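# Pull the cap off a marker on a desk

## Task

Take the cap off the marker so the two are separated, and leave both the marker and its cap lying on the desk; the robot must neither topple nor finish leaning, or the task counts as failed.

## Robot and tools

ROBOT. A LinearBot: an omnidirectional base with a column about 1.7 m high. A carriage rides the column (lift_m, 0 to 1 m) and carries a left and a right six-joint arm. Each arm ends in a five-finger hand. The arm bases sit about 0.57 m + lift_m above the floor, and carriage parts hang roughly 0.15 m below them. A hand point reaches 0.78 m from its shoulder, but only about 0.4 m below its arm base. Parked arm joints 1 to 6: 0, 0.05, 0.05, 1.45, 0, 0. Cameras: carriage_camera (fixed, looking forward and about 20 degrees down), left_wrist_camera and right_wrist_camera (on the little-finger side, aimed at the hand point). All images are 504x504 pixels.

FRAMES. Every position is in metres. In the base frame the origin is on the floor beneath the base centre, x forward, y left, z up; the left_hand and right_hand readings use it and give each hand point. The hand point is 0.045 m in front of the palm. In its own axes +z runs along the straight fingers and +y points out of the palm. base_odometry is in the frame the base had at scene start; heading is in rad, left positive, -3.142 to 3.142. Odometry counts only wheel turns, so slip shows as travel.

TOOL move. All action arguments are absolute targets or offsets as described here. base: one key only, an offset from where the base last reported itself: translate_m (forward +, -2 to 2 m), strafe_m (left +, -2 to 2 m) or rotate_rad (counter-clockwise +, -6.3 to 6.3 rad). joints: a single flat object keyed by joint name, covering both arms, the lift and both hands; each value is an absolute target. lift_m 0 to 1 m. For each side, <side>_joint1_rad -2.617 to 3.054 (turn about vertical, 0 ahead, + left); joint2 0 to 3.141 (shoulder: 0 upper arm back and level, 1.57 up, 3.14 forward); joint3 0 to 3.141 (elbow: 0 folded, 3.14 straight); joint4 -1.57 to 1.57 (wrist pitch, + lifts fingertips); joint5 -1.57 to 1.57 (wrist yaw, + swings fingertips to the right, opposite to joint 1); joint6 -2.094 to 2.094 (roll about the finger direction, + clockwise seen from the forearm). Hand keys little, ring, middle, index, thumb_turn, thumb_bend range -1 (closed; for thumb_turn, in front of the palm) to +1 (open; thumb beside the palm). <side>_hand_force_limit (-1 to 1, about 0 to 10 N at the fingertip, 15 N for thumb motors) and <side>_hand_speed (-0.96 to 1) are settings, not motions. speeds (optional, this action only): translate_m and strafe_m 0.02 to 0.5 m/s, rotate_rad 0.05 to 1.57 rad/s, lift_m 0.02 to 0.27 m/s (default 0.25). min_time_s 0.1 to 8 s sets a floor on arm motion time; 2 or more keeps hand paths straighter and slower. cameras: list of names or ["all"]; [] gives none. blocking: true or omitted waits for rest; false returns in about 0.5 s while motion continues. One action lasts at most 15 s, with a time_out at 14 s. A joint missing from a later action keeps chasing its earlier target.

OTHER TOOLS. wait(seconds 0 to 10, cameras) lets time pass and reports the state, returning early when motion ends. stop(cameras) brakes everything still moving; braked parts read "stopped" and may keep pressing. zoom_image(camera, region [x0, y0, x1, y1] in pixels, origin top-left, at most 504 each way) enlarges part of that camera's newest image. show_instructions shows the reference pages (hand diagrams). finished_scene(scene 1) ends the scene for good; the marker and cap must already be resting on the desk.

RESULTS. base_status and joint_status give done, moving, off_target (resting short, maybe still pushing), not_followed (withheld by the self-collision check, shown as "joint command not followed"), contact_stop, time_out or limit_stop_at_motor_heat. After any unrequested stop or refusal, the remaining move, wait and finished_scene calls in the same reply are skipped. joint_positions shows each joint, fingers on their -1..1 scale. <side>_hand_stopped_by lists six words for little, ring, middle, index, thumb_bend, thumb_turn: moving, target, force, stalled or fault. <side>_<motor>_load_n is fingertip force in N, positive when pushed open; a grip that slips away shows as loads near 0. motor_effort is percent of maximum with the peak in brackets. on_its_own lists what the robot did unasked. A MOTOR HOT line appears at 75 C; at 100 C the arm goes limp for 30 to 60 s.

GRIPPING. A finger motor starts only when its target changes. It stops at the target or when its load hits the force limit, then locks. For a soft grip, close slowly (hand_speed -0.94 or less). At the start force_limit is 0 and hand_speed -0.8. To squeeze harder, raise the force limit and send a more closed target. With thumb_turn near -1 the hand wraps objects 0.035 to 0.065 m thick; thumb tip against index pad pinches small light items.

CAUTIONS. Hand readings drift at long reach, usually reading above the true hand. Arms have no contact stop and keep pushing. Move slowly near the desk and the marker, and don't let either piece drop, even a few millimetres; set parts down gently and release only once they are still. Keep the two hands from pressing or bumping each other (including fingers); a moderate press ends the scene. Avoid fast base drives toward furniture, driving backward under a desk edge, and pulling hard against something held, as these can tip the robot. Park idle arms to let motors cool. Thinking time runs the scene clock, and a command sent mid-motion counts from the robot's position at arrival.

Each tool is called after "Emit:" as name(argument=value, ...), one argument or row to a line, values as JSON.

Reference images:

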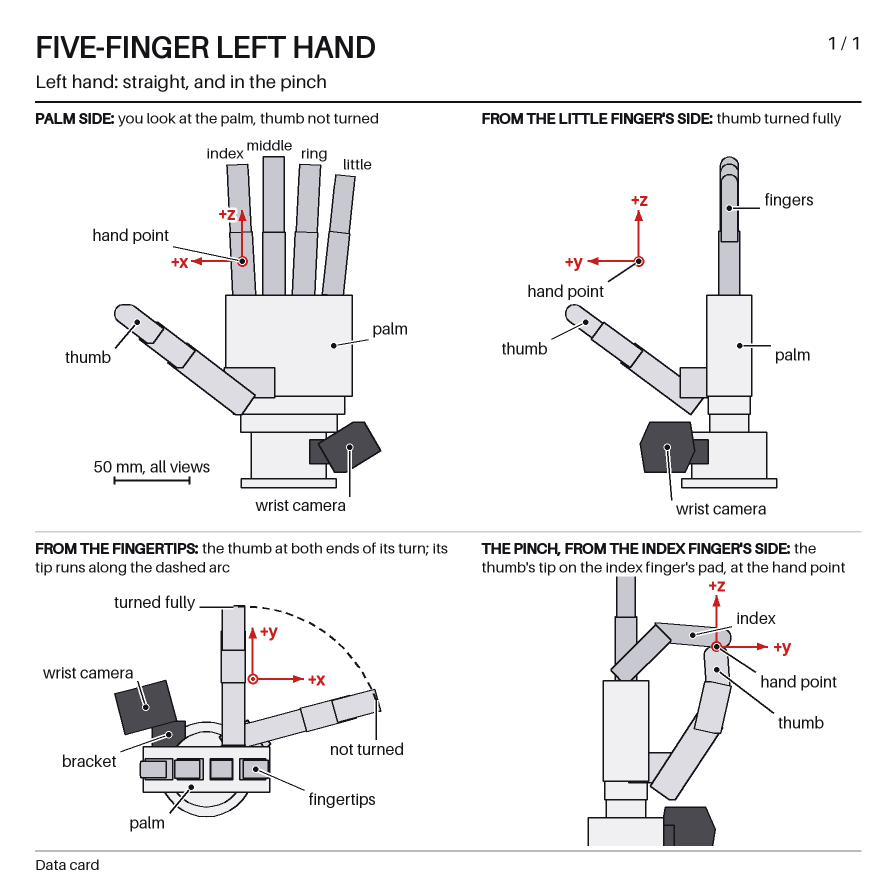

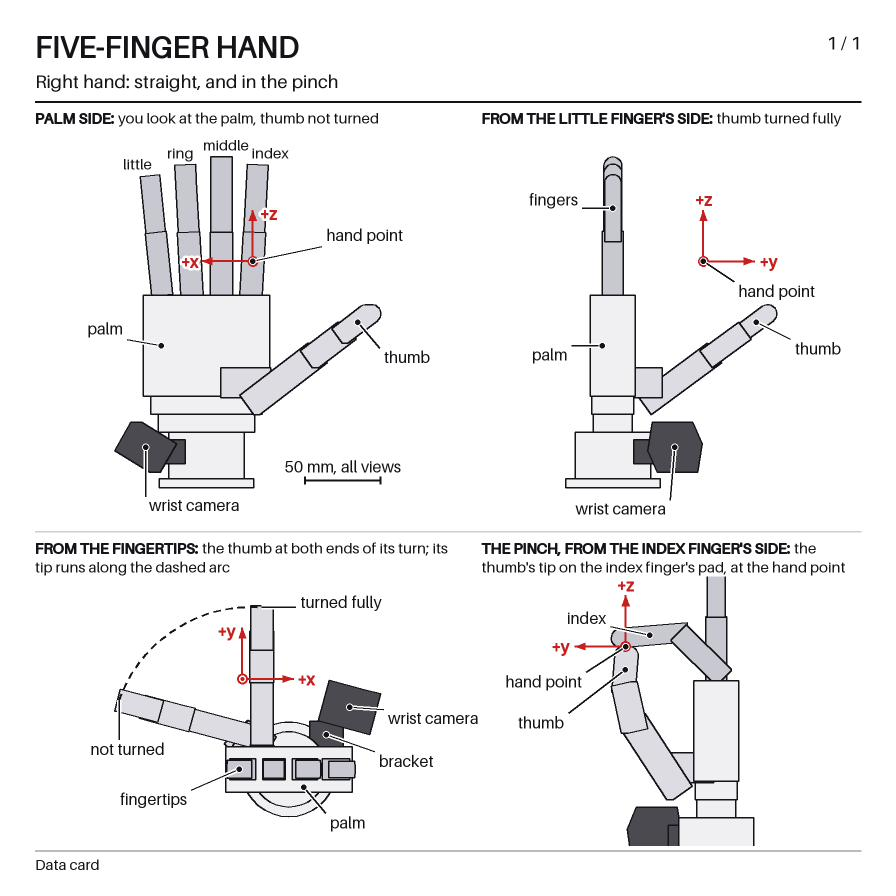

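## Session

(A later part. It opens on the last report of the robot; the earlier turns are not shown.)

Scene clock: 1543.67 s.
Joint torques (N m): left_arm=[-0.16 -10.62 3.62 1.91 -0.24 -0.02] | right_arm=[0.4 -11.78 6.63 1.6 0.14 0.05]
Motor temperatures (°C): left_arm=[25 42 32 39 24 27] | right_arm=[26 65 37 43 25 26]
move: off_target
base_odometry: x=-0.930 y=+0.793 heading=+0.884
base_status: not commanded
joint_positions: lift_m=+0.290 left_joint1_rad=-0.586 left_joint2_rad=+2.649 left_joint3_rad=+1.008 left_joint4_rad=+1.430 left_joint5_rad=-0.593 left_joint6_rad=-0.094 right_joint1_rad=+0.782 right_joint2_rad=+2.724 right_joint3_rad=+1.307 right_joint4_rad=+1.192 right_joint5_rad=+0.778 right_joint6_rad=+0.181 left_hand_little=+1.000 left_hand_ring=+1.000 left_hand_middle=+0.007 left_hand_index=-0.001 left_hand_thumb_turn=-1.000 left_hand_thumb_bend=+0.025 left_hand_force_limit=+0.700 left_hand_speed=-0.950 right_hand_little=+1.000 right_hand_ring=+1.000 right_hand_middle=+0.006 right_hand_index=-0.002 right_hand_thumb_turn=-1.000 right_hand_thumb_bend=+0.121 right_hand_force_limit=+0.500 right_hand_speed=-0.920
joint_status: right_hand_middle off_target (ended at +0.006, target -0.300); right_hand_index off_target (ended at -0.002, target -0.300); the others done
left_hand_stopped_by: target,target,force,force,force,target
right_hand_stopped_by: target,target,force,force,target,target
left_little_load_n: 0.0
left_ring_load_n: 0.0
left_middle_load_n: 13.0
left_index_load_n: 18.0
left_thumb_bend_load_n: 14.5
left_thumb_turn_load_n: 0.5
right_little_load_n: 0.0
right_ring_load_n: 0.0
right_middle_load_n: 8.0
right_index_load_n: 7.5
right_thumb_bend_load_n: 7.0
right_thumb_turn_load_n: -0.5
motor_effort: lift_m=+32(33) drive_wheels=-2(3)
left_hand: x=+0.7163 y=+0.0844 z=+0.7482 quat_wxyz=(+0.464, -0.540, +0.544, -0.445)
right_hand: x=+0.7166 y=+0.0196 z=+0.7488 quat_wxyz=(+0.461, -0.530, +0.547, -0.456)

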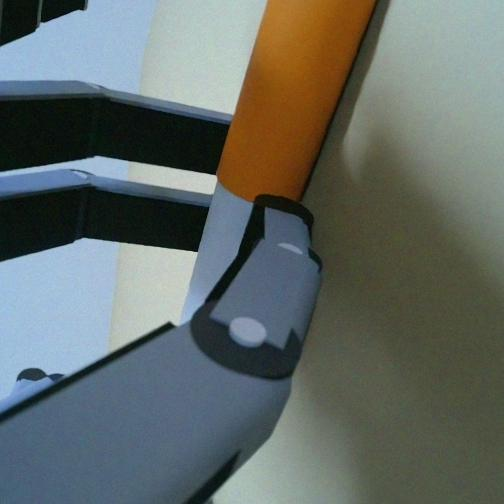

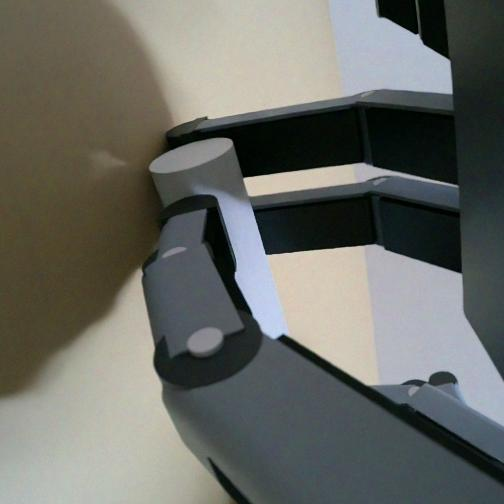

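Emit:
move(
  joints={"right_hand_thumb_bend":-0.1,"right_hand_force_limit":0.4,"right_hand_speed":-0.95},
  cameras=["left_wrist_camera"],
)

Emit:
move(
  joints={"right_hand_thumb_bend":-0.11,"right_hand_force_limit":0.7,"right_hand_speed":-0.95},
  cameras=["left_wrist_camera"],
)

Scene clock: 1548.00 s.
Joint torques (N m): left_arm=[-0.14 -10.59 3.6 1.92 -0.25 -0.02] | right_arm=[0.35 -11.79 6.65 1.64 0.07 0.07]
Motor temperatures (°C): left_arm=[25 42 32 39 24 27] | right_arm=[26 64 37 43 25 26]
move: off_target
base_odometry: x=-0.930 y=+0.793 heading=+0.884
base_status: not commanded
joint_positions: lift_m=+0.290 left_joint1_rad=-0.586 left_joint2_rad=+2.649 left_joint3_rad=+1.008 left_joint4_rad=+1.430 left_joint5_rad=-0.593 left_joint6_rad=-0.094 right_joint1_rad=+0.782 right_joint2_rad=+2.724 right_joint3_rad=+1.307 right_joint4_rad=+1.192 right_joint5_rad=+0.778 right_joint6_rad=+0.181 left_hand_little=+1.000 left_hand_ring=+1.000 left_hand_middle=+0.007 left_hand_index=-0.001 left_hand_thumb_turn=-1.000 left_hand_thumb_bend=+0.025 left_hand_force_limit=+0.700 left_hand_speed=-0.950 right_hand_little=+1.000 right_hand_ring=+1.000 right_hand_middle=+0.006 right_hand_index=-0.002 right_hand_thumb_turn=-1.000 right_hand_thumb_bend=+0.101 right_hand_force_limit=+0.400 right_hand_speed=-0.950
joint_status: right_hand_thumb_bend off_target (ended at +0.101, target -0.100); the others done
left_hand_stopped_by: target,target,force,force,force,target
right_hand_stopped_by: target,target,force,force,force,target
left_little_load_n: 0.0
left_ring_load_n: 0.0
left_middle_load_n: 13.5
left_index_load_n: 18.5
left_thumb_bend_load_n: 13.5
left_thumb_turn_load_n: 0.5
right_little_load_n: -0.5
right_ring_load_n: 0.0
right_middle_load_n: 8.5
right_index_load_n: 8.0
right_thumb_bend_load_n: 10.0
right_thumb_turn_load_n: -0.5
motor_effort: lift_m=+31(33) drive_wheels=-2(3)
left_hand: x=+0.7163 y=+0.0844 z=+0.7482 quat_wxyz=(+0.464, -0.540, +0.544, -0.445)
right_hand: x=+0.7166 y=+0.0196 z=+0.7488 quat_wxyz=(+0.461, -0.530, +0.547, -0.456)

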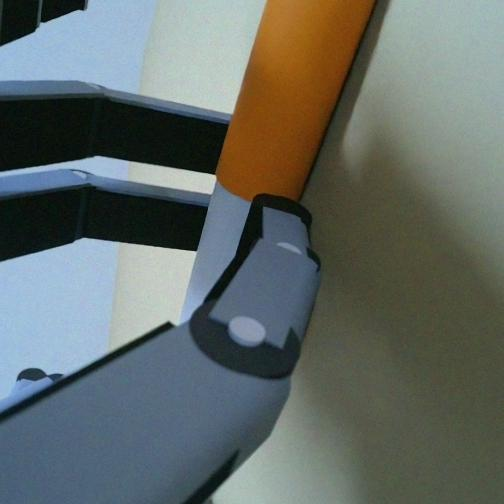

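Scene clock: 1548.63 s.
Joint torques (N m): left_arm=[-0.17 -10.61 3.63 1.92 -0.25 -0.02] | right_arm=[0.34 -11.85 6.8 1.67 0.14 0.03]
Motor temperatures (°C): left_arm=[25 42 32 39 24 27] | right_arm=[26 64 37 43 25 26]
move: off_target
base_odometry: x=-0.930 y=+0.793 heading=+0.884
base_status: not commanded
joint_positions: lift_m=+0.290 left_joint1_rad=-0.586 left_joint2_rad=+2.649 left_joint3_rad=+1.008 left_joint4_rad=+1.430 left_joint5_rad=-0.593 left_joint6_rad=-0.094 right_joint1_rad=+0.782 right_joint2_rad=+2.724 right_joint3_rad=+1.307 right_joint4_rad=+1.192 right_joint5_rad=+0.778 right_joint6_rad=+0.181 left_hand_little=+1.000 left_hand_ring=+1.000 left_hand_middle=+0.007 left_hand_index=-0.001 left_hand_thumb_turn=-1.000 left_hand_thumb_bend=+0.025 left_hand_force_limit=+0.700 left_hand_speed=-0.950 right_hand_little=+1.000 right_hand_ring=+1.000 right_hand_middle=+0.006 right_hand_index=-0.002 right_hand_thumb_turn=-1.000 right_hand_thumb_bend=+0.086 right_hand_force_limit=+0.700 right_hand_speed=-0.950
joint_status: right_hand_thumb_bend off_target (ended at +0.086, target -0.110); the others done
left_hand_stopped_by: target,target,force,force,force,target
right_hand_stopped_by: target,target,force,force,force,target
left_little_load_n: 0.0
left_ring_load_n: 0.0
left_middle_load_n: 13.5
left_index_load_n: 18.5
left_thumb_bend_load_n: 13.0
left_thumb_turn_load_n: 0.5
right_little_load_n: -0.5
right_ring_load_n: -0.5
right_middle_load_n: 9.5
right_index_load_n: 8.5
right_thumb_bend_load_n: 12.5
right_thumb_turn_load_n: -0.5
motor_effort: lift_m=+31(32) drive_wheels=-3(3)
left_hand: x=+0.7163 y=+0.0844 z=+0.7482 quat_wxyz=(+0.464, -0.540, +0.544, -0.445)
right_hand: x=+0.7166 y=+0.0196 z=+0.7488 quat_wxyz=(+0.461, -0.530, +0.547, -0.456)

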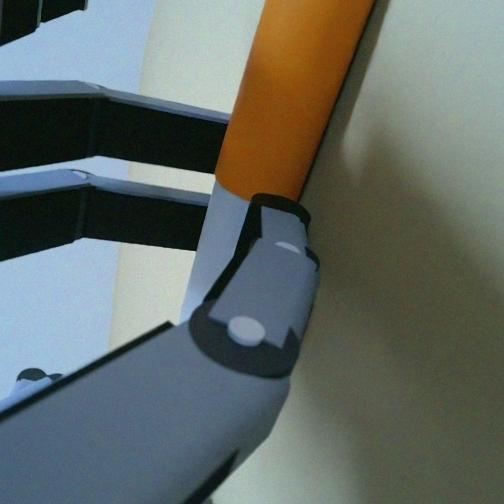

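Emit:
move(
  joints={"right_hand_thumb_bend":-0.12,"right_hand_force_limit":0.9,"right_hand_speed":-0.95},
  cameras=["left_wrist_camera"],
)

Emit:
move(
  joints={"right_hand_thumb_bend":-0.13,"right_hand_force_limit":1.0,"right_hand_speed":-0.93},
  cameras=["left_wrist_camera"],
)

Scene clock: 1552.17 s.
Joint torques (N m): left_arm=[-0.18 -10.62 3.62 1.91 -0.26 -0.03] | right_arm=[0.36 -11.82 6.69 1.64 0.08 0.07]
Motor temperatures (°C): left_arm=[25 42 32 39 24 27] | right_arm=[26 64 37 44 25 26]
move: off_target
base_odometry: x=-0.930 y=+0.793 heading=+0.884
base_status: not commanded
joint_positions: lift_m=+0.290 left_joint1_rad=-0.586 left_joint2_rad=+2.649 left_joint3_rad=+1.008 left_joint4_rad=+1.430 left_joint5_rad=-0.593 left_joint6_rad=-0.094 right_joint1_rad=+0.782 right_joint2_rad=+2.724 right_joint3_rad=+1.307 right_joint4_rad=+1.192 right_joint5_rad=+0.778 right_joint6_rad=+0.181 left_hand_little=+1.000 left_hand_ring=+1.000 left_hand_middle=+0.007 left_hand_index=-0.001 left_hand_thumb_turn=-1.000 left_hand_thumb_bend=+0.025 left_hand_force_limit=+0.700 left_hand_speed=-0.950 right_hand_little=+1.000 right_hand_ring=+1.000 right_hand_middle=+0.006 right_hand_index=-0.001 right_hand_thumb_turn=-1.000 right_hand_thumb_bend=+0.077 right_hand_force_limit=+0.900 right_hand_speed=-0.950
joint_status: right_hand_thumb_bend off_target (ended at +0.077, target -0.120); the others done
left_hand_stopped_by: target,target,force,force,force,target
right_hand_stopped_by: target,target,force,force,force,target
left_little_load_n: 0.0
left_ring_load_n: 0.0
left_middle_load_n: 13.5
left_index_load_n: 19.0
left_thumb_bend_load_n: 12.0
left_thumb_turn_load_n: 0.5
right_little_load_n: 0.0
right_ring_load_n: 0.0
right_middle_load_n: 10.0
right_index_load_n: 9.0
right_thumb_bend_load_n: 14.0
right_thumb_turn_load_n: -0.5
motor_effort: lift_m=+31(32) drive_wheels=-2(3)
left_hand: x=+0.7163 y=+0.0844 z=+0.7482 quat_wxyz=(+0.464, -0.540, +0.544, -0.445)
right_hand: x=+0.7166 y=+0.0196 z=+0.7488 quat_wxyz=(+0.461, -0.530, +0.547, -0.456)

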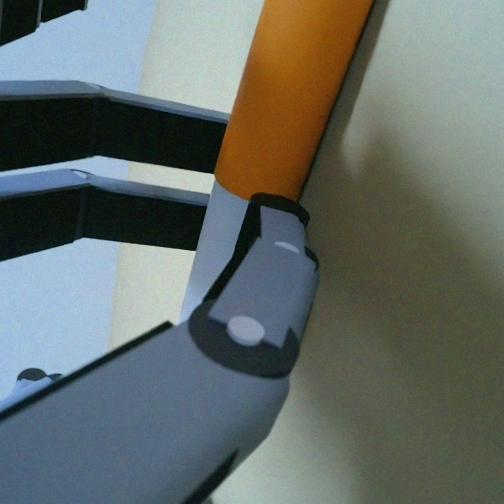

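Scene clock: 1552.67 s.
Joint torques (N m): left_arm=[-0.17 -10.62 3.62 1.91 -0.25 -0.02] | right_arm=[0.55 -11.73 6.61 1.69 0.12 0.04]
Motor temperatures (°C): left_arm=[25 42 32 39 24 27] | right_arm=[26 64 37 44 25 26]
move: off_target
base_odometry: x=-0.930 y=+0.793 heading=+0.884
base_status: not commanded
joint_positions: lift_m=+0.290 left_joint1_rad=-0.586 left_joint2_rad=+2.649 left_joint3_rad=+1.008 left_joint4_rad=+1.430 left_joint5_rad=-0.593 left_joint6_rad=-0.094 right_joint1_rad=+0.782 right_joint2_rad=+2.724 right_joint3_rad=+1.307 right_joint4_rad=+1.192 right_joint5_rad=+0.778 right_joint6_rad=+0.181 left_hand_little=+1.000 left_hand_ring=+1.000 left_hand_middle=+0.007 left_hand_index=-0.001 left_hand_thumb_turn=-1.000 left_hand_thumb_bend=+0.025 left_hand_force_limit=+0.700 left_hand_speed=-0.950 right_hand_little=+1.000 right_hand_ring=+1.000 right_hand_middle=+0.006 right_hand_index=-0.001 right_hand_thumb_turn=-1.000 right_hand_thumb_bend=+0.069 right_hand_force_limit=+1.000 right_hand_speed=-0.930
joint_status: right_hand_thumb_bend off_target (ended at +0.069, target -0.130); the others done
left_hand_stopped_by: target,target,force,force,force,target
right_hand_stopped_by: target,target,force,force,force,target
left_little_load_n: 0.0
left_ring_load_n: 0.0
left_middle_load_n: 14.0
left_index_load_n: 19.5
left_thumb_bend_load_n: 12.0
left_thumb_turn_load_n: 0.5
right_little_load_n: 0.0
right_ring_load_n: -0.5
right_middle_load_n: 10.5
right_index_load_n: 9.0
right_thumb_bend_load_n: 15.0
right_thumb_turn_load_n: -0.5
motor_effort: lift_m=+31(32) drive_wheels=-3(3)
left_hand: x=+0.7163 y=+0.0844 z=+0.7482 quat_wxyz=(+0.464, -0.540, +0.544, -0.445)
right_hand: x=+0.7166 y=+0.0197 z=+0.7489 quat_wxyz=(+0.462, -0.530, +0.547, -0.456)

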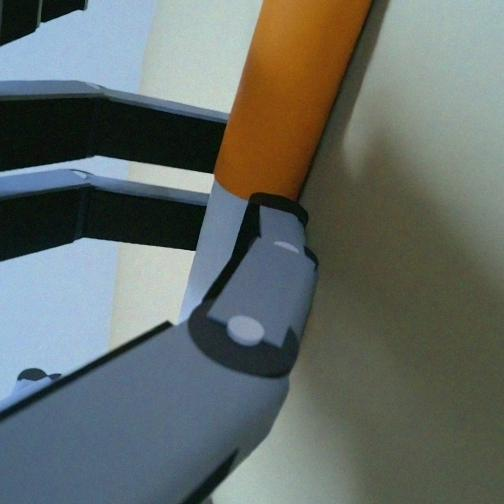

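Emit:
move(
  joints={"right_hand_index":-0.32,"left_joint1_rad":-0.550,"left_joint2_rad":2.661,"left_joint3_rad":1.001,"left_joint4_rad":1.394,"left_joint5_rad":-0.747,"left_joint6_rad":-0.053,"right_joint1_rad":0.741,"right_joint2_rad":2.768,"right_joint3_rad":1.307,"right_joint4_rad":1.159,"right_joint5_rad":0.915,"right_joint6_rad":0.146},
  min_time_s=1.5,
  cameras=["all"],
)

Scene clock: 1559.93 s.
Joint torques (N m): left_arm=[3.64 -9.61 2.47 1.6 -1.56 0.4] | right_arm=[-3.28 -10.78 4.63 1.31 1.3 -0.32]
Motor temperatures (°C): left_arm=[25 42 32 39 24 27] | right_arm=[26 64 37 44 25 26]
move: off_target
base_odometry: x=-0.930 y=+0.793 heading=+0.884
base_status: not commanded
joint_positions: lift_m=+0.290 left_joint1_rad=-0.586 left_joint2_rad=+2.649 left_joint3_rad=+1.008 left_joint4_rad=+1.430 left_joint5_rad=-0.613 left_joint6_rad=-0.093 right_joint1_rad=+0.781 right_joint2_rad=+2.727 right_joint3_rad=+1.312 right_joint4_rad=+1.192 right_joint5_rad=+0.796 right_joint6_rad=+0.181 left_hand_little=+1.000 left_hand_ring=+1.000 left_hand_middle=+0.007 left_hand_index=-0.001 left_hand_thumb_turn=-1.000 left_hand_thumb_bend=+0.025 left_hand_force_limit=+0.700 left_hand_speed=-0.950 right_hand_little=+1.000 right_hand_ring=+1.000 right_hand_middle=+0.006 right_hand_index=-0.006 right_hand_thumb_turn=-1.000 right_hand_thumb_bend=+0.069 right_hand_force_limit=+1.000 right_hand_speed=-0.930
joint_status: left_joint1_rad off_target (ended at -0.586, target -0.550); left_joint5_rad off_target (ended at -0.613, target -0.747); left_joint6_rad off_target (ended at -0.093, target -0.053); right_joint1_rad off_target (ended at +0.781, target +0.741); right_joint5_rad off_target (ended at +0.796, target +0.915); right_joint6_rad off_target (ended at +0.181, target +0.146); right_hand_index off_target (ended at -0.006, target -0.320); the others done
left_hand_stopped_by: target,target,force,force,force,target
right_hand_stopped_by: target,target,force,force,force,target
left_little_load_n: 0.0
left_ring_load_n: 0.0
left_middle_load_n: 14.5
left_index_load_n: 18.5
left_thumb_bend_load_n: 12.0
left_thumb_turn_load_n: 0.0
right_little_load_n: 0.0
right_ring_load_n: 0.0
right_middle_load_n: 11.0
right_index_load_n: 9.5
right_thumb_bend_load_n: 14.5
right_thumb_turn_load_n: 0.5
motor_effort: lift_m=+30(33) drive_wheels=-3(3)
left_hand: x=+0.7170 y=+0.0884 z=+0.7484 quat_wxyz=(+0.470, -0.543, +0.539, -0.440)
right_hand: x=+0.7186 y=+0.0162 z=+0.7494 quat_wxyz=(+0.458, -0.524, +0.550, -0.461)
pictures: carriage_camera, left_wrist_camera, right_wrist_camera

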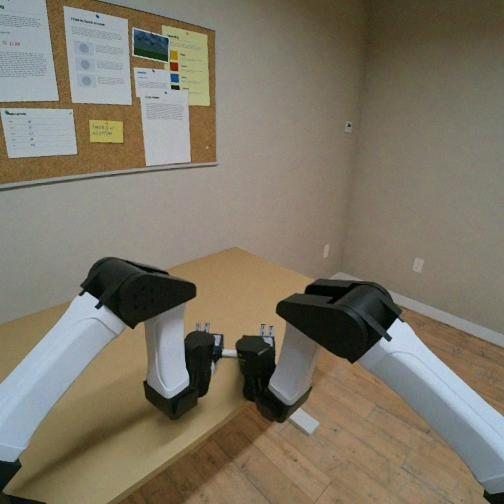

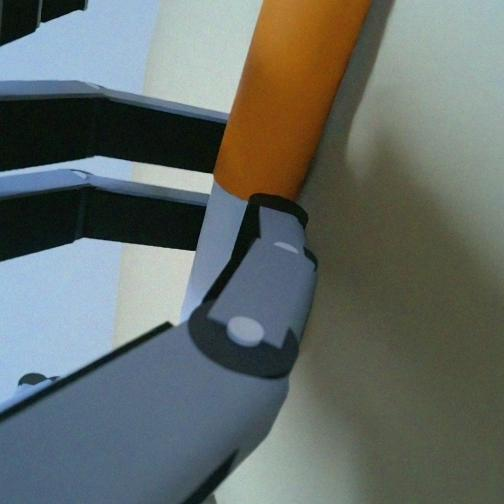

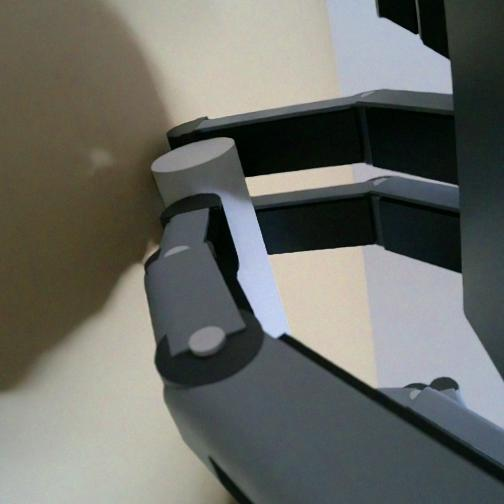

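Emit:
move(
  joints={"left_joint1_rad":-0.520,"left_joint2_rad":2.668,"left_joint3_rad":0.993,"left_joint4_rad":1.374,"left_joint5_rad":-0.847,"left_joint6_rad":-0.025,"right_joint1_rad":0.710,"right_joint2_rad":2.777,"right_joint3_rad":1.297,"right_joint4_rad":1.135,"right_joint5_rad":1.007,"right_joint6_rad":0.118},
  min_time_s=1,
  cameras=["all"],
)

Scene clock: 1566.50 s.
Joint torques (N m): left_arm=[6.28 -8.94 1.73 1.38 -2.45 0.65] | right_arm=[-5.71 -10.18 3.28 1.07 2.11 -0.62]
Motor temperatures (°C): left_arm=[25 42 32 39 25 27] | right_arm=[26 64 37 44 26 26]
move: off_target
base_odometry: x=-0.930 y=+0.793 heading=+0.884
base_status: not commanded
joint_positions: lift_m=+0.290 left_joint1_rad=-0.586 left_joint2_rad=+2.649 left_joint3_rad=+1.008 left_joint4_rad=+1.431 left_joint5_rad=-0.626 left_joint6_rad=-0.089 right_joint1_rad=+0.778 right_joint2_rad=+2.730 right_joint3_rad=+1.317 right_joint4_rad=+1.192 right_joint5_rad=+0.805 right_joint6_rad=+0.181 left_hand_little=+1.000 left_hand_ring=+1.000 left_hand_middle=+0.007 left_hand_index=-0.001 left_hand_thumb_turn=-1.000 left_hand_thumb_bend=+0.025 left_hand_force_limit=+0.700 left_hand_speed=-0.950 right_hand_little=+1.000 right_hand_ring=+1.000 right_hand_middle=+0.006 right_hand_index=-0.006 right_hand_thumb_turn=-1.000 right_hand_thumb_bend=+0.069 right_hand_force_limit=+1.000 right_hand_speed=-0.930
joint_status: left_joint1_rad off_target (ended at -0.586, target -0.520); left_joint4_rad off_target (ended at +1.431, target +1.374); left_joint5_rad off_target (ended at -0.626, target -0.847); left_joint6_rad off_target (ended at -0.089, target -0.025); right_joint1_rad off_target (ended at +0.778, target +0.710); right_joint4_rad off_target (ended at +1.192, target +1.135); right_joint5_rad off_target (ended at +0.805, target +1.007); right_joint6_rad off_target (ended at +0.181, target +0.118); the others done
left_hand_stopped_by: target,target,force,force,force,target
right_hand_stopped_by: target,target,force,force,force,target
left_little_load_n: 0.0
left_ring_load_n: 0.0
left_middle_load_n: 14.0
left_index_load_n: 18.5
left_thumb_bend_load_n: 12.0
left_thumb_turn_load_n: 1.0
right_little_load_n: 0.0
right_ring_load_n: -0.5
right_middle_load_n: 11.0
right_index_load_n: 8.5
right_thumb_bend_load_n: 14.5
right_thumb_turn_load_n: 4.5
motor_effort: lift_m=+32(33) drive_wheels=-2(3)
left_hand: x=+0.7175 y=+0.0911 z=+0.7488 quat_wxyz=(+0.475, -0.545, +0.536, -0.436)
right_hand: x=+0.7205 y=+0.0141 z=+0.7496 quat_wxyz=(+0.456, -0.520, +0.552, -0.465)
pictures: carriage_camera, left_wrist_camera, right_wrist_camera

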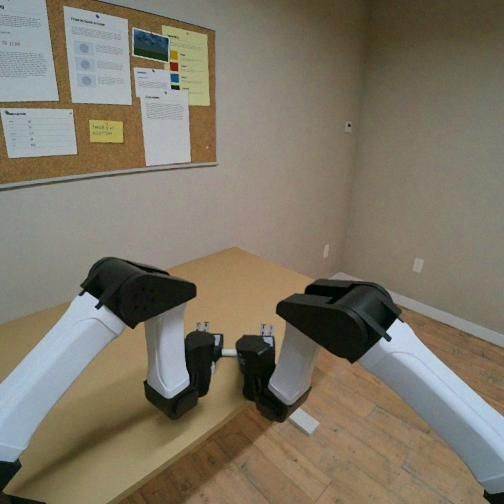

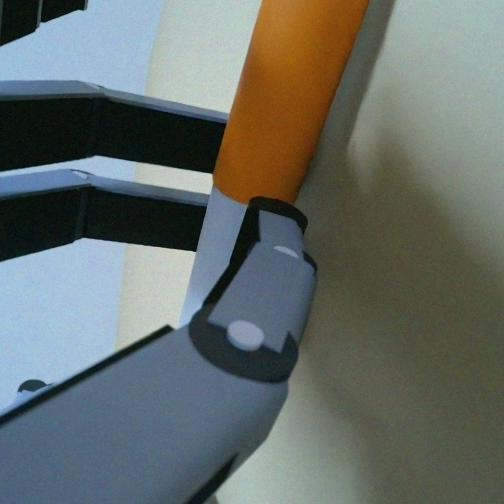

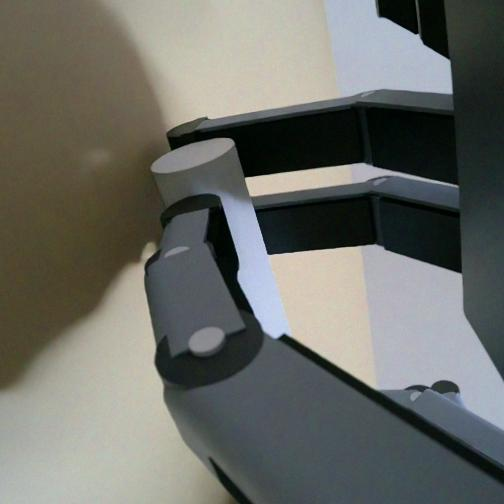

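Emit:
zoom_image(
  camera="left_wrist_camera",
  region=[150, 100, 350, 350],
)

Emit:
zoom_image(
  camera="right_wrist_camera",
  region=[120, 100, 420, 400],
)

Emit:
zoom_image(
  camera="carriage_camera",
  region=[195, 310, 265, 380],
)

Scaled by 2.016 from the camera's image (finer frame: 720x720).

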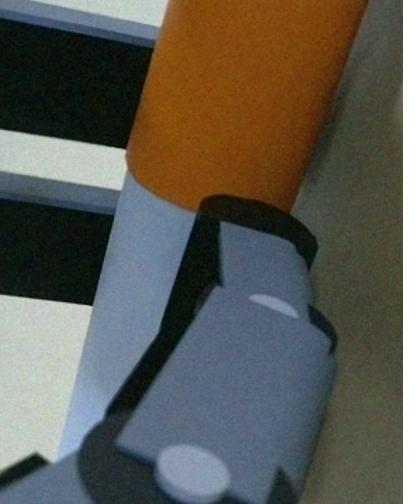

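Scaled by 1.680 from the camera's image (finer frame: 720x720).

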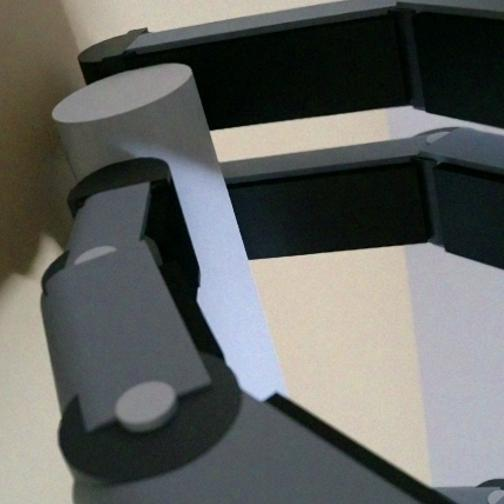

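Scaled by 7.200 from the camera's image (finer frame: 720x720).

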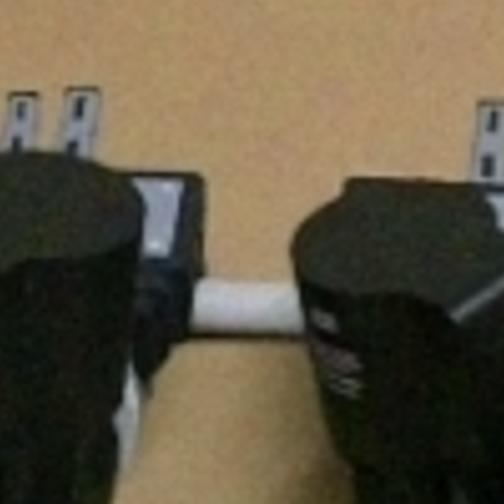

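Emit:
move(
  joints={"left_joint1_rad":-0.490,"left_joint2_rad":2.675,"left_joint3_rad":0.985,"left_joint4_rad":1.354,"left_joint5_rad":-0.947,"left_joint6_rad":0.003,"right_joint1_rad":0.679,"right_joint2_rad":2.786,"right_joint3_rad":1.287,"right_joint4_rad":1.111,"right_joint5_rad":1.099,"right_joint6_rad":0.09},
  min_time_s=1.5,
  cameras=["all"],
)

Emit:
zoom_image(
  camera="carriage_camera",
  region=[195, 310, 265, 380],
)

Scene clock: 1578.77 s.
Joint torques (N m): left_arm=[8.47 -8.32 0.85 1.16 -3.19 0.83] | right_arm=[-7.68 -9.33 2.11 0.82 2.79 -0.82]
Motor temperatures (°C): left_arm=[26 41 32 38 27 27] | right_arm=[27 63 36 43 29 26]
move: off_target
base_odometry: x=-0.930 y=+0.793 heading=+0.884
base_status: not commanded
joint_positions: lift_m=+0.290 left_joint1_rad=-0.581 left_joint2_rad=+2.649 left_joint3_rad=+1.010 left_joint4_rad=+1.432 left_joint5_rad=-0.654 left_joint6_rad=-0.078 right_joint1_rad=+0.771 right_joint2_rad=+2.730 right_joint3_rad=+1.319 right_joint4_rad=+1.196 right_joint5_rad=+0.831 right_joint6_rad=+0.176 left_hand_little=+1.000 left_hand_ring=+1.000 left_hand_middle=+0.007 left_hand_index=-0.001 left_hand_thumb_turn=-1.000 left_hand_thumb_bend=+0.025 left_hand_force_limit=+0.700 left_hand_speed=-0.950 right_hand_little=+1.000 right_hand_ring=+1.000 right_hand_middle=+0.006 right_hand_index=-0.006 right_hand_thumb_turn=-1.000 right_hand_thumb_bend=+0.069 right_hand_force_limit=+1.000 right_hand_speed=-0.930
joint_status: left_joint1_rad off_target (ended at -0.582, target -0.490); left_joint4_rad off_target (ended at +1.432, target +1.354); left_joint5_rad off_target (ended at -0.654, target -0.947); left_joint6_rad off_target (ended at -0.078, target +0.003); right_joint1_rad off_target (ended at +0.771, target +0.679); right_joint4_rad off_target (ended at +1.196, target +1.111); right_joint5_rad off_target (ended at +0.831, target +1.099); right_joint6_rad off_target (ended at +0.176, target +0.090); the others done
left_hand_stopped_by: target,target,force,force,force,target
right_hand_stopped_by: target,target,force,force,force,target
left_little_load_n: 0.0
left_ring_load_n: 0.0
left_middle_load_n: 13.5
left_index_load_n: 18.0
left_thumb_bend_load_n: 13.0
left_thumb_turn_load_n: 4.0
right_little_load_n: 0.0
right_ring_load_n: 0.0
right_middle_load_n: 10.5
right_index_load_n: 8.5
right_thumb_bend_load_n: 10.0
right_thumb_turn_load_n: 4.5
motor_effort: lift_m=+32(34) drive_wheels=-2(3)
left_hand: x=+0.7197 y=+0.0994 z=+0.7495 quat_wxyz=(+0.487, -0.548, +0.530, -0.426)
right_hand: x=+0.7244 y=+0.0060 z=+0.7515 quat_wxyz=(+0.450, -0.511, +0.557, -0.475)
pictures: carriage_camera, left_wrist_camera, right_wrist_camera

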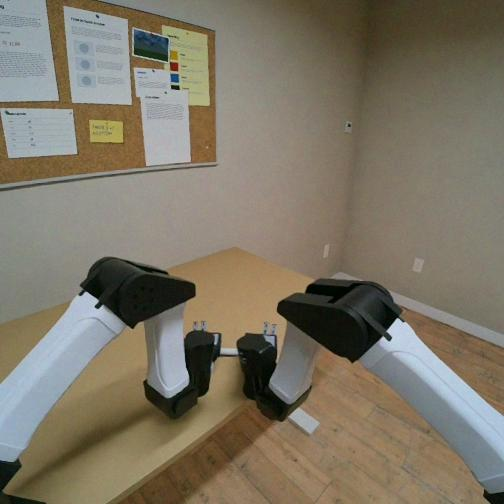

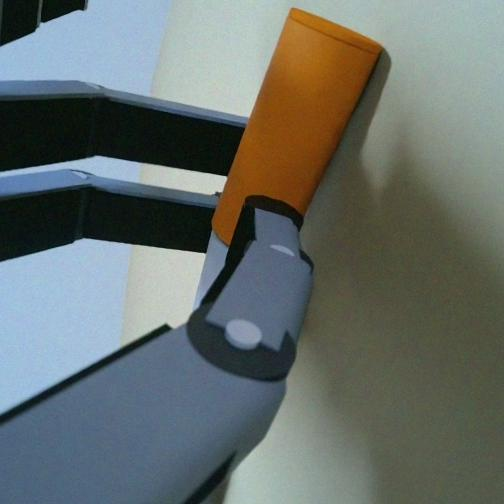

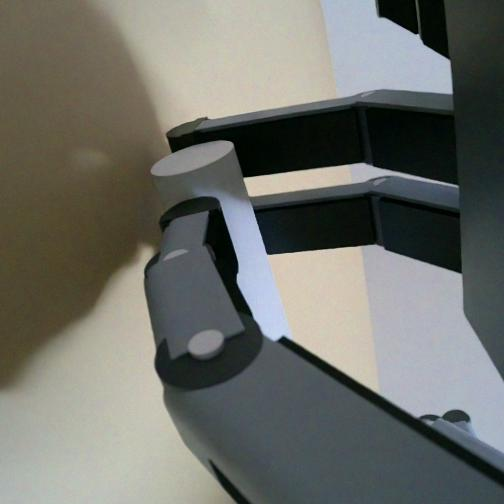

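Scaled by 7.200 from the camera's image (finer frame: 720x720).

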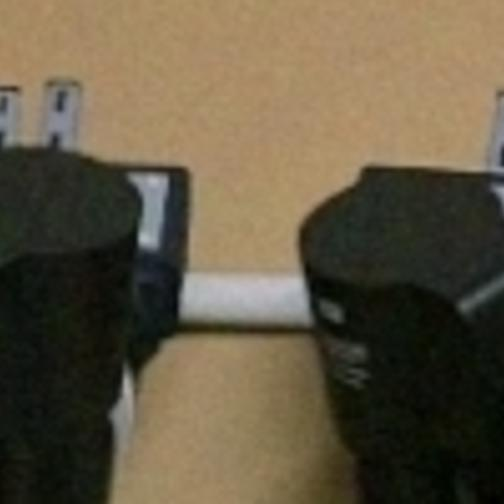

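Emit:
zoom_image(
  camera="left_wrist_camera",
  region=[150, 150, 300, 350],
)

Scaled by 2.520 from the camera's image (finer frame: 720x720).

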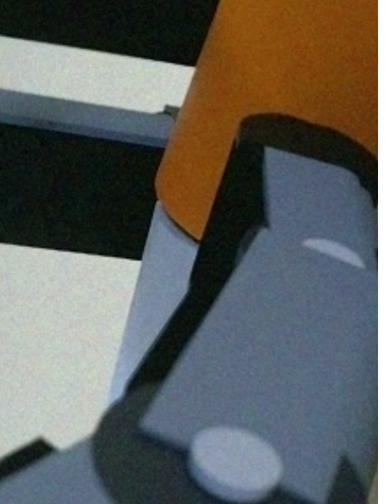

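Emit:
move(
  joints={"left_joint1_rad":-0.474,"left_joint2_rad":2.679,"left_joint3_rad":0.981,"left_joint4_rad":1.344,"left_joint5_rad":-0.997,"left_joint6_rad":0.017,"right_joint1_rad":0.663,"right_joint2_rad":2.790,"right_joint3_rad":1.282,"right_joint4_rad":1.100,"right_joint5_rad":1.145,"right_joint6_rad":0.076},
  min_time_s=1.5,
  cameras=["all"],
)

Emit:
zoom_image(
  camera="carriage_camera",
  region=[195, 310, 265, 380],
)

Scene clock: 1596.77 s.
Joint torques (N m): left_arm=[0.38 -8.31 1.68 1.13 -0.44 0.22] | right_arm=[0.46 -9.46 2.7 0.71 0.28 -0.24]
Motor temperatures (°C): left_arm=[28 41 31 37 31 28] | right_arm=[29 62 36 42 34 27]
move: off_target
base_odometry: x=-0.930 y=+0.793 heading=+0.884
base_status: not commanded
joint_positions: lift_m=+0.290 left_joint1_rad=-0.473 left_joint2_rad=+2.656 left_joint3_rad=+0.993 left_joint4_rad=+1.401 left_joint5_rad=-0.982 left_joint6_rad=-0.005 right_joint1_rad=+0.660 right_joint2_rad=+2.738 right_joint3_rad=+1.302 right_joint4_rad=+1.176 right_joint5_rad=+1.132 right_joint6_rad=+0.099 left_hand_little=+1.000 left_hand_ring=+1.000 left_hand_middle=+0.007 left_hand_index=-0.001 left_hand_thumb_turn=-1.000 left_hand_thumb_bend=+0.025 left_hand_force_limit=+0.700 left_hand_speed=-0.950 right_hand_little=+1.000 right_hand_ring=+1.000 right_hand_middle=+0.006 right_hand_index=-0.006 right_hand_thumb_turn=-1.000 right_hand_thumb_bend=+0.068 right_hand_force_limit=+1.000 right_hand_speed=-0.930
joint_status: left_joint4_rad off_target (ended at +1.401, target +1.344); left_joint6_rad off_target (ended at -0.005, target +0.017); right_joint4_rad off_target (ended at +1.176, target +1.100); right_joint6_rad off_target (ended at +0.100, target +0.076); the others done
left_hand_stopped_by: target,target,force,force,force,target
right_hand_stopped_by: target,target,force,force,force,target
left_little_load_n: 0.0
left_ring_load_n: 0.0
left_middle_load_n: 13.5
left_index_load_n: 18.0
left_thumb_bend_load_n: 10.0
left_thumb_turn_load_n: 0.0
right_little_load_n: 0.0
right_ring_load_n: 0.0
right_middle_load_n: 10.5
right_index_load_n: 8.0
right_thumb_bend_load_n: 6.5
right_thumb_turn_load_n: 1.5
motor_effort: lift_m=+30(33) drive_wheels=-3(4)
left_hand: x=+0.7181 y=+0.2257 z=+0.7429 quat_wxyz=(+0.598, -0.611, +0.446, -0.264)
right_hand: x=+0.7411 y=-0.1193 z=+0.7463 quat_wxyz=(+0.305, -0.427, +0.610, -0.594)
pictures: carriage_camera, left_wrist_camera, right_wrist_camera

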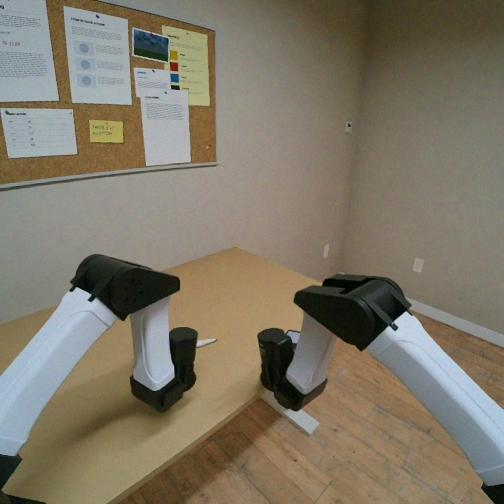

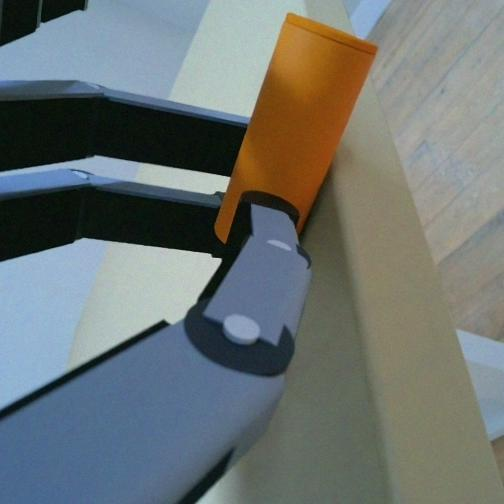

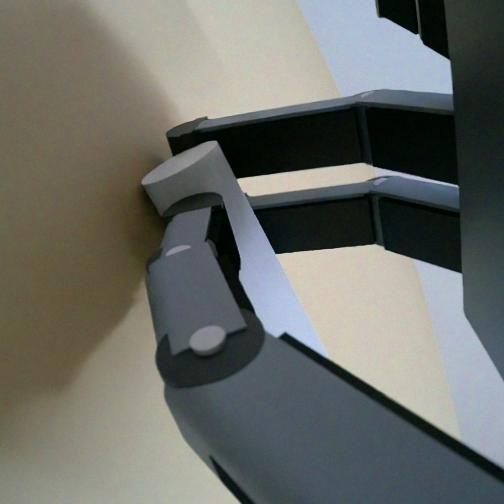

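Scaled by 7.200 from the camera's image (finer frame: 720x720).

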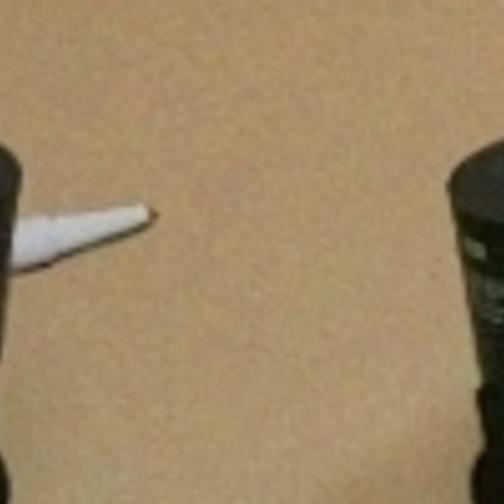

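Emit:
move(
  joints={"lift_m":0.300},
  speeds={"lift_m":0.05},
)

Emit:
move(
  joints={"right_joint1_rad":0.745,"right_joint2_rad":2.74,"right_joint3_rad":1.27,"right_joint4_rad":1.215,"right_joint5_rad":0.742,"right_joint6_rad":0.178},
  min_time_s=3,
  cameras=["all"],
)

Emit:
zoom_image(
  camera="carriage_camera",
  region=[165, 300, 295, 430],
)

Scene clock: 1603.70 s.
Joint torques (N m): left_arm=[0.36 -8.84 2.06 1.34 -0.41 0.15] | right_arm=[0.13 -10.17 3.08 0.91 0.32 -0.23]
Motor temperatures (°C): left_arm=[27 41 31 37 30 28] | right_arm=[28 62 35 41 32 26]
move: done
base_odometry: x=-0.930 y=+0.793 heading=+0.884
base_status: not commanded
joint_positions: lift_m=+0.300 left_joint1_rad=-0.473 left_joint2_rad=+2.663 left_joint3_rad=+0.989 left_joint4_rad=+1.381 left_joint5_rad=-0.987 left_joint6_rad=+0.002 right_joint1_rad=+0.660 right_joint2_rad=+2.748 right_joint3_rad=+1.296 right_joint4_rad=+1.155 right_joint5_rad=+1.135 right_joint6_rad=+0.094 left_hand_little=+1.000 left_hand_ring=+1.000 left_hand_middle=+0.007 left_hand_index=-0.001 left_hand_thumb_turn=-1.000 left_hand_thumb_bend=+0.025 left_hand_force_limit=+0.700 left_hand_speed=-0.950 right_hand_little=+1.000 right_hand_ring=+1.000 right_hand_middle=+0.006 right_hand_index=-0.006 right_hand_thumb_turn=-1.000 right_hand_thumb_bend=+0.068 right_hand_force_limit=+1.000 right_hand_speed=-0.930
joint_status: all done
left_hand_stopped_by: target,target,force,force,force,target
right_hand_stopped_by: target,target,force,force,force,target
left_little_load_n: 0.0
left_ring_load_n: 0.0
left_middle_load_n: 13.0
left_index_load_n: 17.5
left_thumb_bend_load_n: 10.5
left_thumb_turn_load_n: -0.5
right_little_load_n: 0.0
right_ring_load_n: -0.5
right_middle_load_n: 10.5
right_index_load_n: 8.0
right_thumb_bend_load_n: 7.0
right_thumb_turn_load_n: 1.0
motor_effort: lift_m=+35(40) drive_wheels=-3(3)
left_hand: x=+0.7129 y=+0.2293 z=+0.7456 quat_wxyz=(+0.599, -0.609, +0.456, -0.249)
right_hand: x=+0.7354 y=-0.1243 z=+0.7466 quat_wxyz=(+0.289, -0.440, +0.607, -0.596)
pictures: none

Scene clock: 1607.00 s.
Joint torques (N m): left_arm=[0.38 -8.91 1.91 1.33 -0.41 0.15] | right_arm=[0.84 -15.05 3.63 1.31 -0.2 0.15]
Motor temperatures (°C): left_arm=[27 41 31 37 29 27] | right_arm=[28 63 35 41 31 26]
move: off_target
base_odometry: x=-0.930 y=+0.793 heading=+0.884
base_status: not commanded
joint_positions: lift_m=+0.300 left_joint1_rad=-0.473 left_joint2_rad=+2.663 left_joint3_rad=+0.989 left_joint4_rad=+1.381 left_joint5_rad=-0.987 left_joint6_rad=+0.002 right_joint1_rad=+0.735 right_joint2_rad=+2.748 right_joint3_rad=+1.284 right_joint4_rad=+1.247 right_joint5_rad=+0.776 right_joint6_rad=+0.164 left_hand_little=+1.000 left_hand_ring=+1.000 left_hand_middle=+0.007 left_hand_index=-0.001 left_hand_thumb_turn=-1.000 left_hand_thumb_bend=+0.025 left_hand_force_limit=+0.700 left_hand_speed=-0.950 right_hand_little=+1.000 right_hand_ring=+1.000 right_hand_middle=+0.006 right_hand_index=-0.006 right_hand_thumb_turn=-1.000 right_hand_thumb_bend=+0.068 right_hand_force_limit=+1.000 right_hand_speed=-0.930
joint_status: right_joint5_rad off_target (ended at +0.776, target +0.742); the others done
left_hand_stopped_by: target,target,force,force,force,target
right_hand_stopped_by: target,target,force,force,force,target
left_little_load_n: 0.0
left_ring_load_n: 0.0
left_middle_load_n: 13.5
left_index_load_n: 17.5
left_thumb_bend_load_n: 10.5
left_thumb_turn_load_n: 0.0
right_little_load_n: 0.0
right_ring_load_n: -0.5
right_middle_load_n: 10.0
right_index_load_n: 7.0
right_thumb_bend_load_n: 7.0
right_thumb_turn_load_n: 0.5
motor_effort: lift_m=+35(38) drive_wheels=-3(3)
left_hand: x=+0.7129 y=+0.2293 z=+0.7456 quat_wxyz=(+0.599, -0.609, +0.456, -0.249)
right_hand: x=+0.7259 y=-0.0092 z=+0.7504 quat_wxyz=(+0.450, -0.520, +0.554, -0.469)
pictures: carriage_camera, left_wrist_camera, right_wrist_camera

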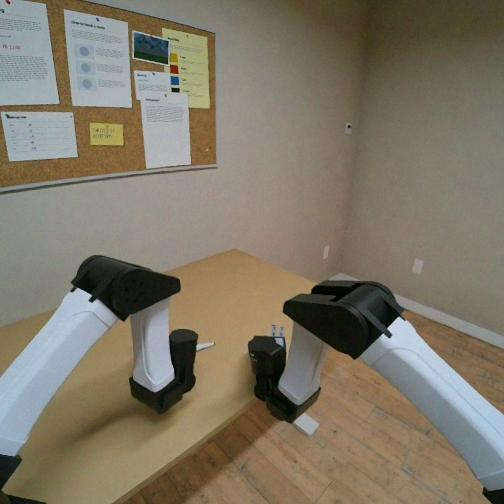

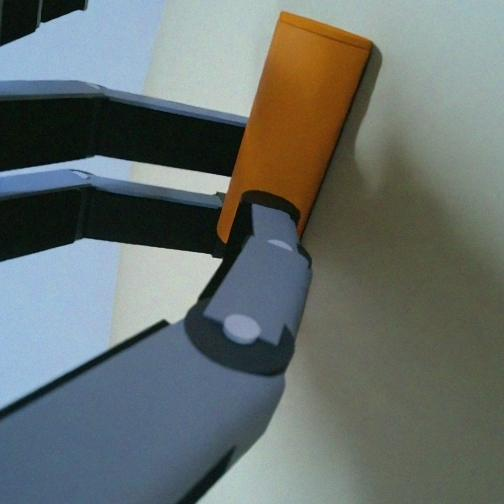

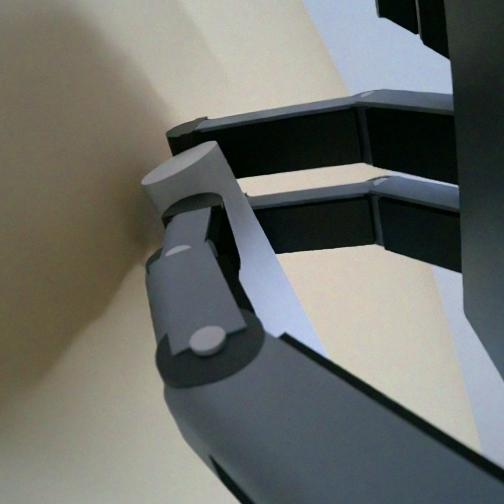

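Scaled by 3.877 from the camera's image (finer frame: 720x720).

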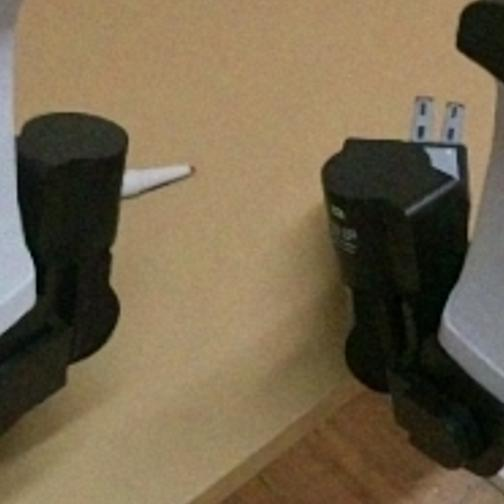

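Emit:
move(
  joints={"lift_m":0.298},
  speeds={"lift_m":0.02},
)

Emit:
zoom_image(
  camera="left_wrist_camera",
  region=[150, 0, 450, 300],
)

Scene clock: 1617.43 s.
Joint torques (N m): left_arm=[0.39 -8.96 1.88 1.33 -0.41 0.15] | right_arm=[0.58 -15.35 3.62 1.28 -0.2 0.17]
Motor temperatures (°C): left_arm=[26 41 31 36 28 27] | right_arm=[28 66 35 41 30 26]
move: done
base_odometry: x=-0.930 y=+0.793 heading=+0.884
base_status: not commanded
joint_positions: lift_m=+0.298 left_joint1_rad=-0.473 left_joint2_rad=+2.664 left_joint3_rad=+0.989 left_joint4_rad=+1.381 left_joint5_rad=-0.988 left_joint6_rad=+0.002 right_joint1_rad=+0.736 right_joint2_rad=+2.748 right_joint3_rad=+1.284 right_joint4_rad=+1.254 right_joint5_rad=+0.773 right_joint6_rad=+0.165 left_hand_little=+1.000 left_hand_ring=+1.000 left_hand_middle=+0.007 left_hand_index=-0.001 left_hand_thumb_turn=-1.000 left_hand_thumb_bend=+0.025 left_hand_force_limit=+0.700 left_hand_speed=-0.950 right_hand_little=+1.000 right_hand_ring=+1.000 right_hand_middle=+0.006 right_hand_index=-0.006 right_hand_thumb_turn=-1.000 right_hand_thumb_bend=+0.068 right_hand_force_limit=+1.000 right_hand_speed=-0.930
joint_status: all done
left_hand_stopped_by: target,target,force,force,force,target
right_hand_stopped_by: target,target,force,force,force,target
left_little_load_n: 0.0
left_ring_load_n: 0.0
left_middle_load_n: 13.0
left_index_load_n: 17.5
left_thumb_bend_load_n: 10.0
left_thumb_turn_load_n: -0.5
right_little_load_n: 0.0
right_ring_load_n: 0.0
right_middle_load_n: 10.5
right_index_load_n: 7.0
right_thumb_bend_load_n: 6.5
right_thumb_turn_load_n: 0.5
motor_effort: lift_m=+32(32) drive_wheels=-2(3)
left_hand: x=+0.7127 y=+0.2296 z=+0.7437 quat_wxyz=(+0.599, -0.610, +0.456, -0.249)
right_hand: x=+0.7262 y=-0.0080 z=+0.7503 quat_wxyz=(+0.454, -0.518, +0.553, -0.469)
pictures: none

Scaled by 1.680 from the camera's image (finer frame: 720x720).
This view is cut from an older image: the scene may have changed since it was taken.

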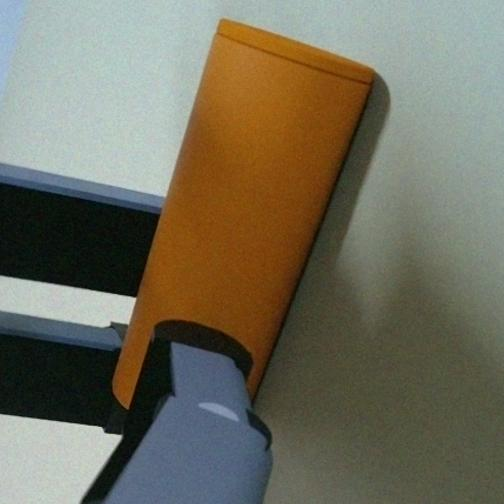

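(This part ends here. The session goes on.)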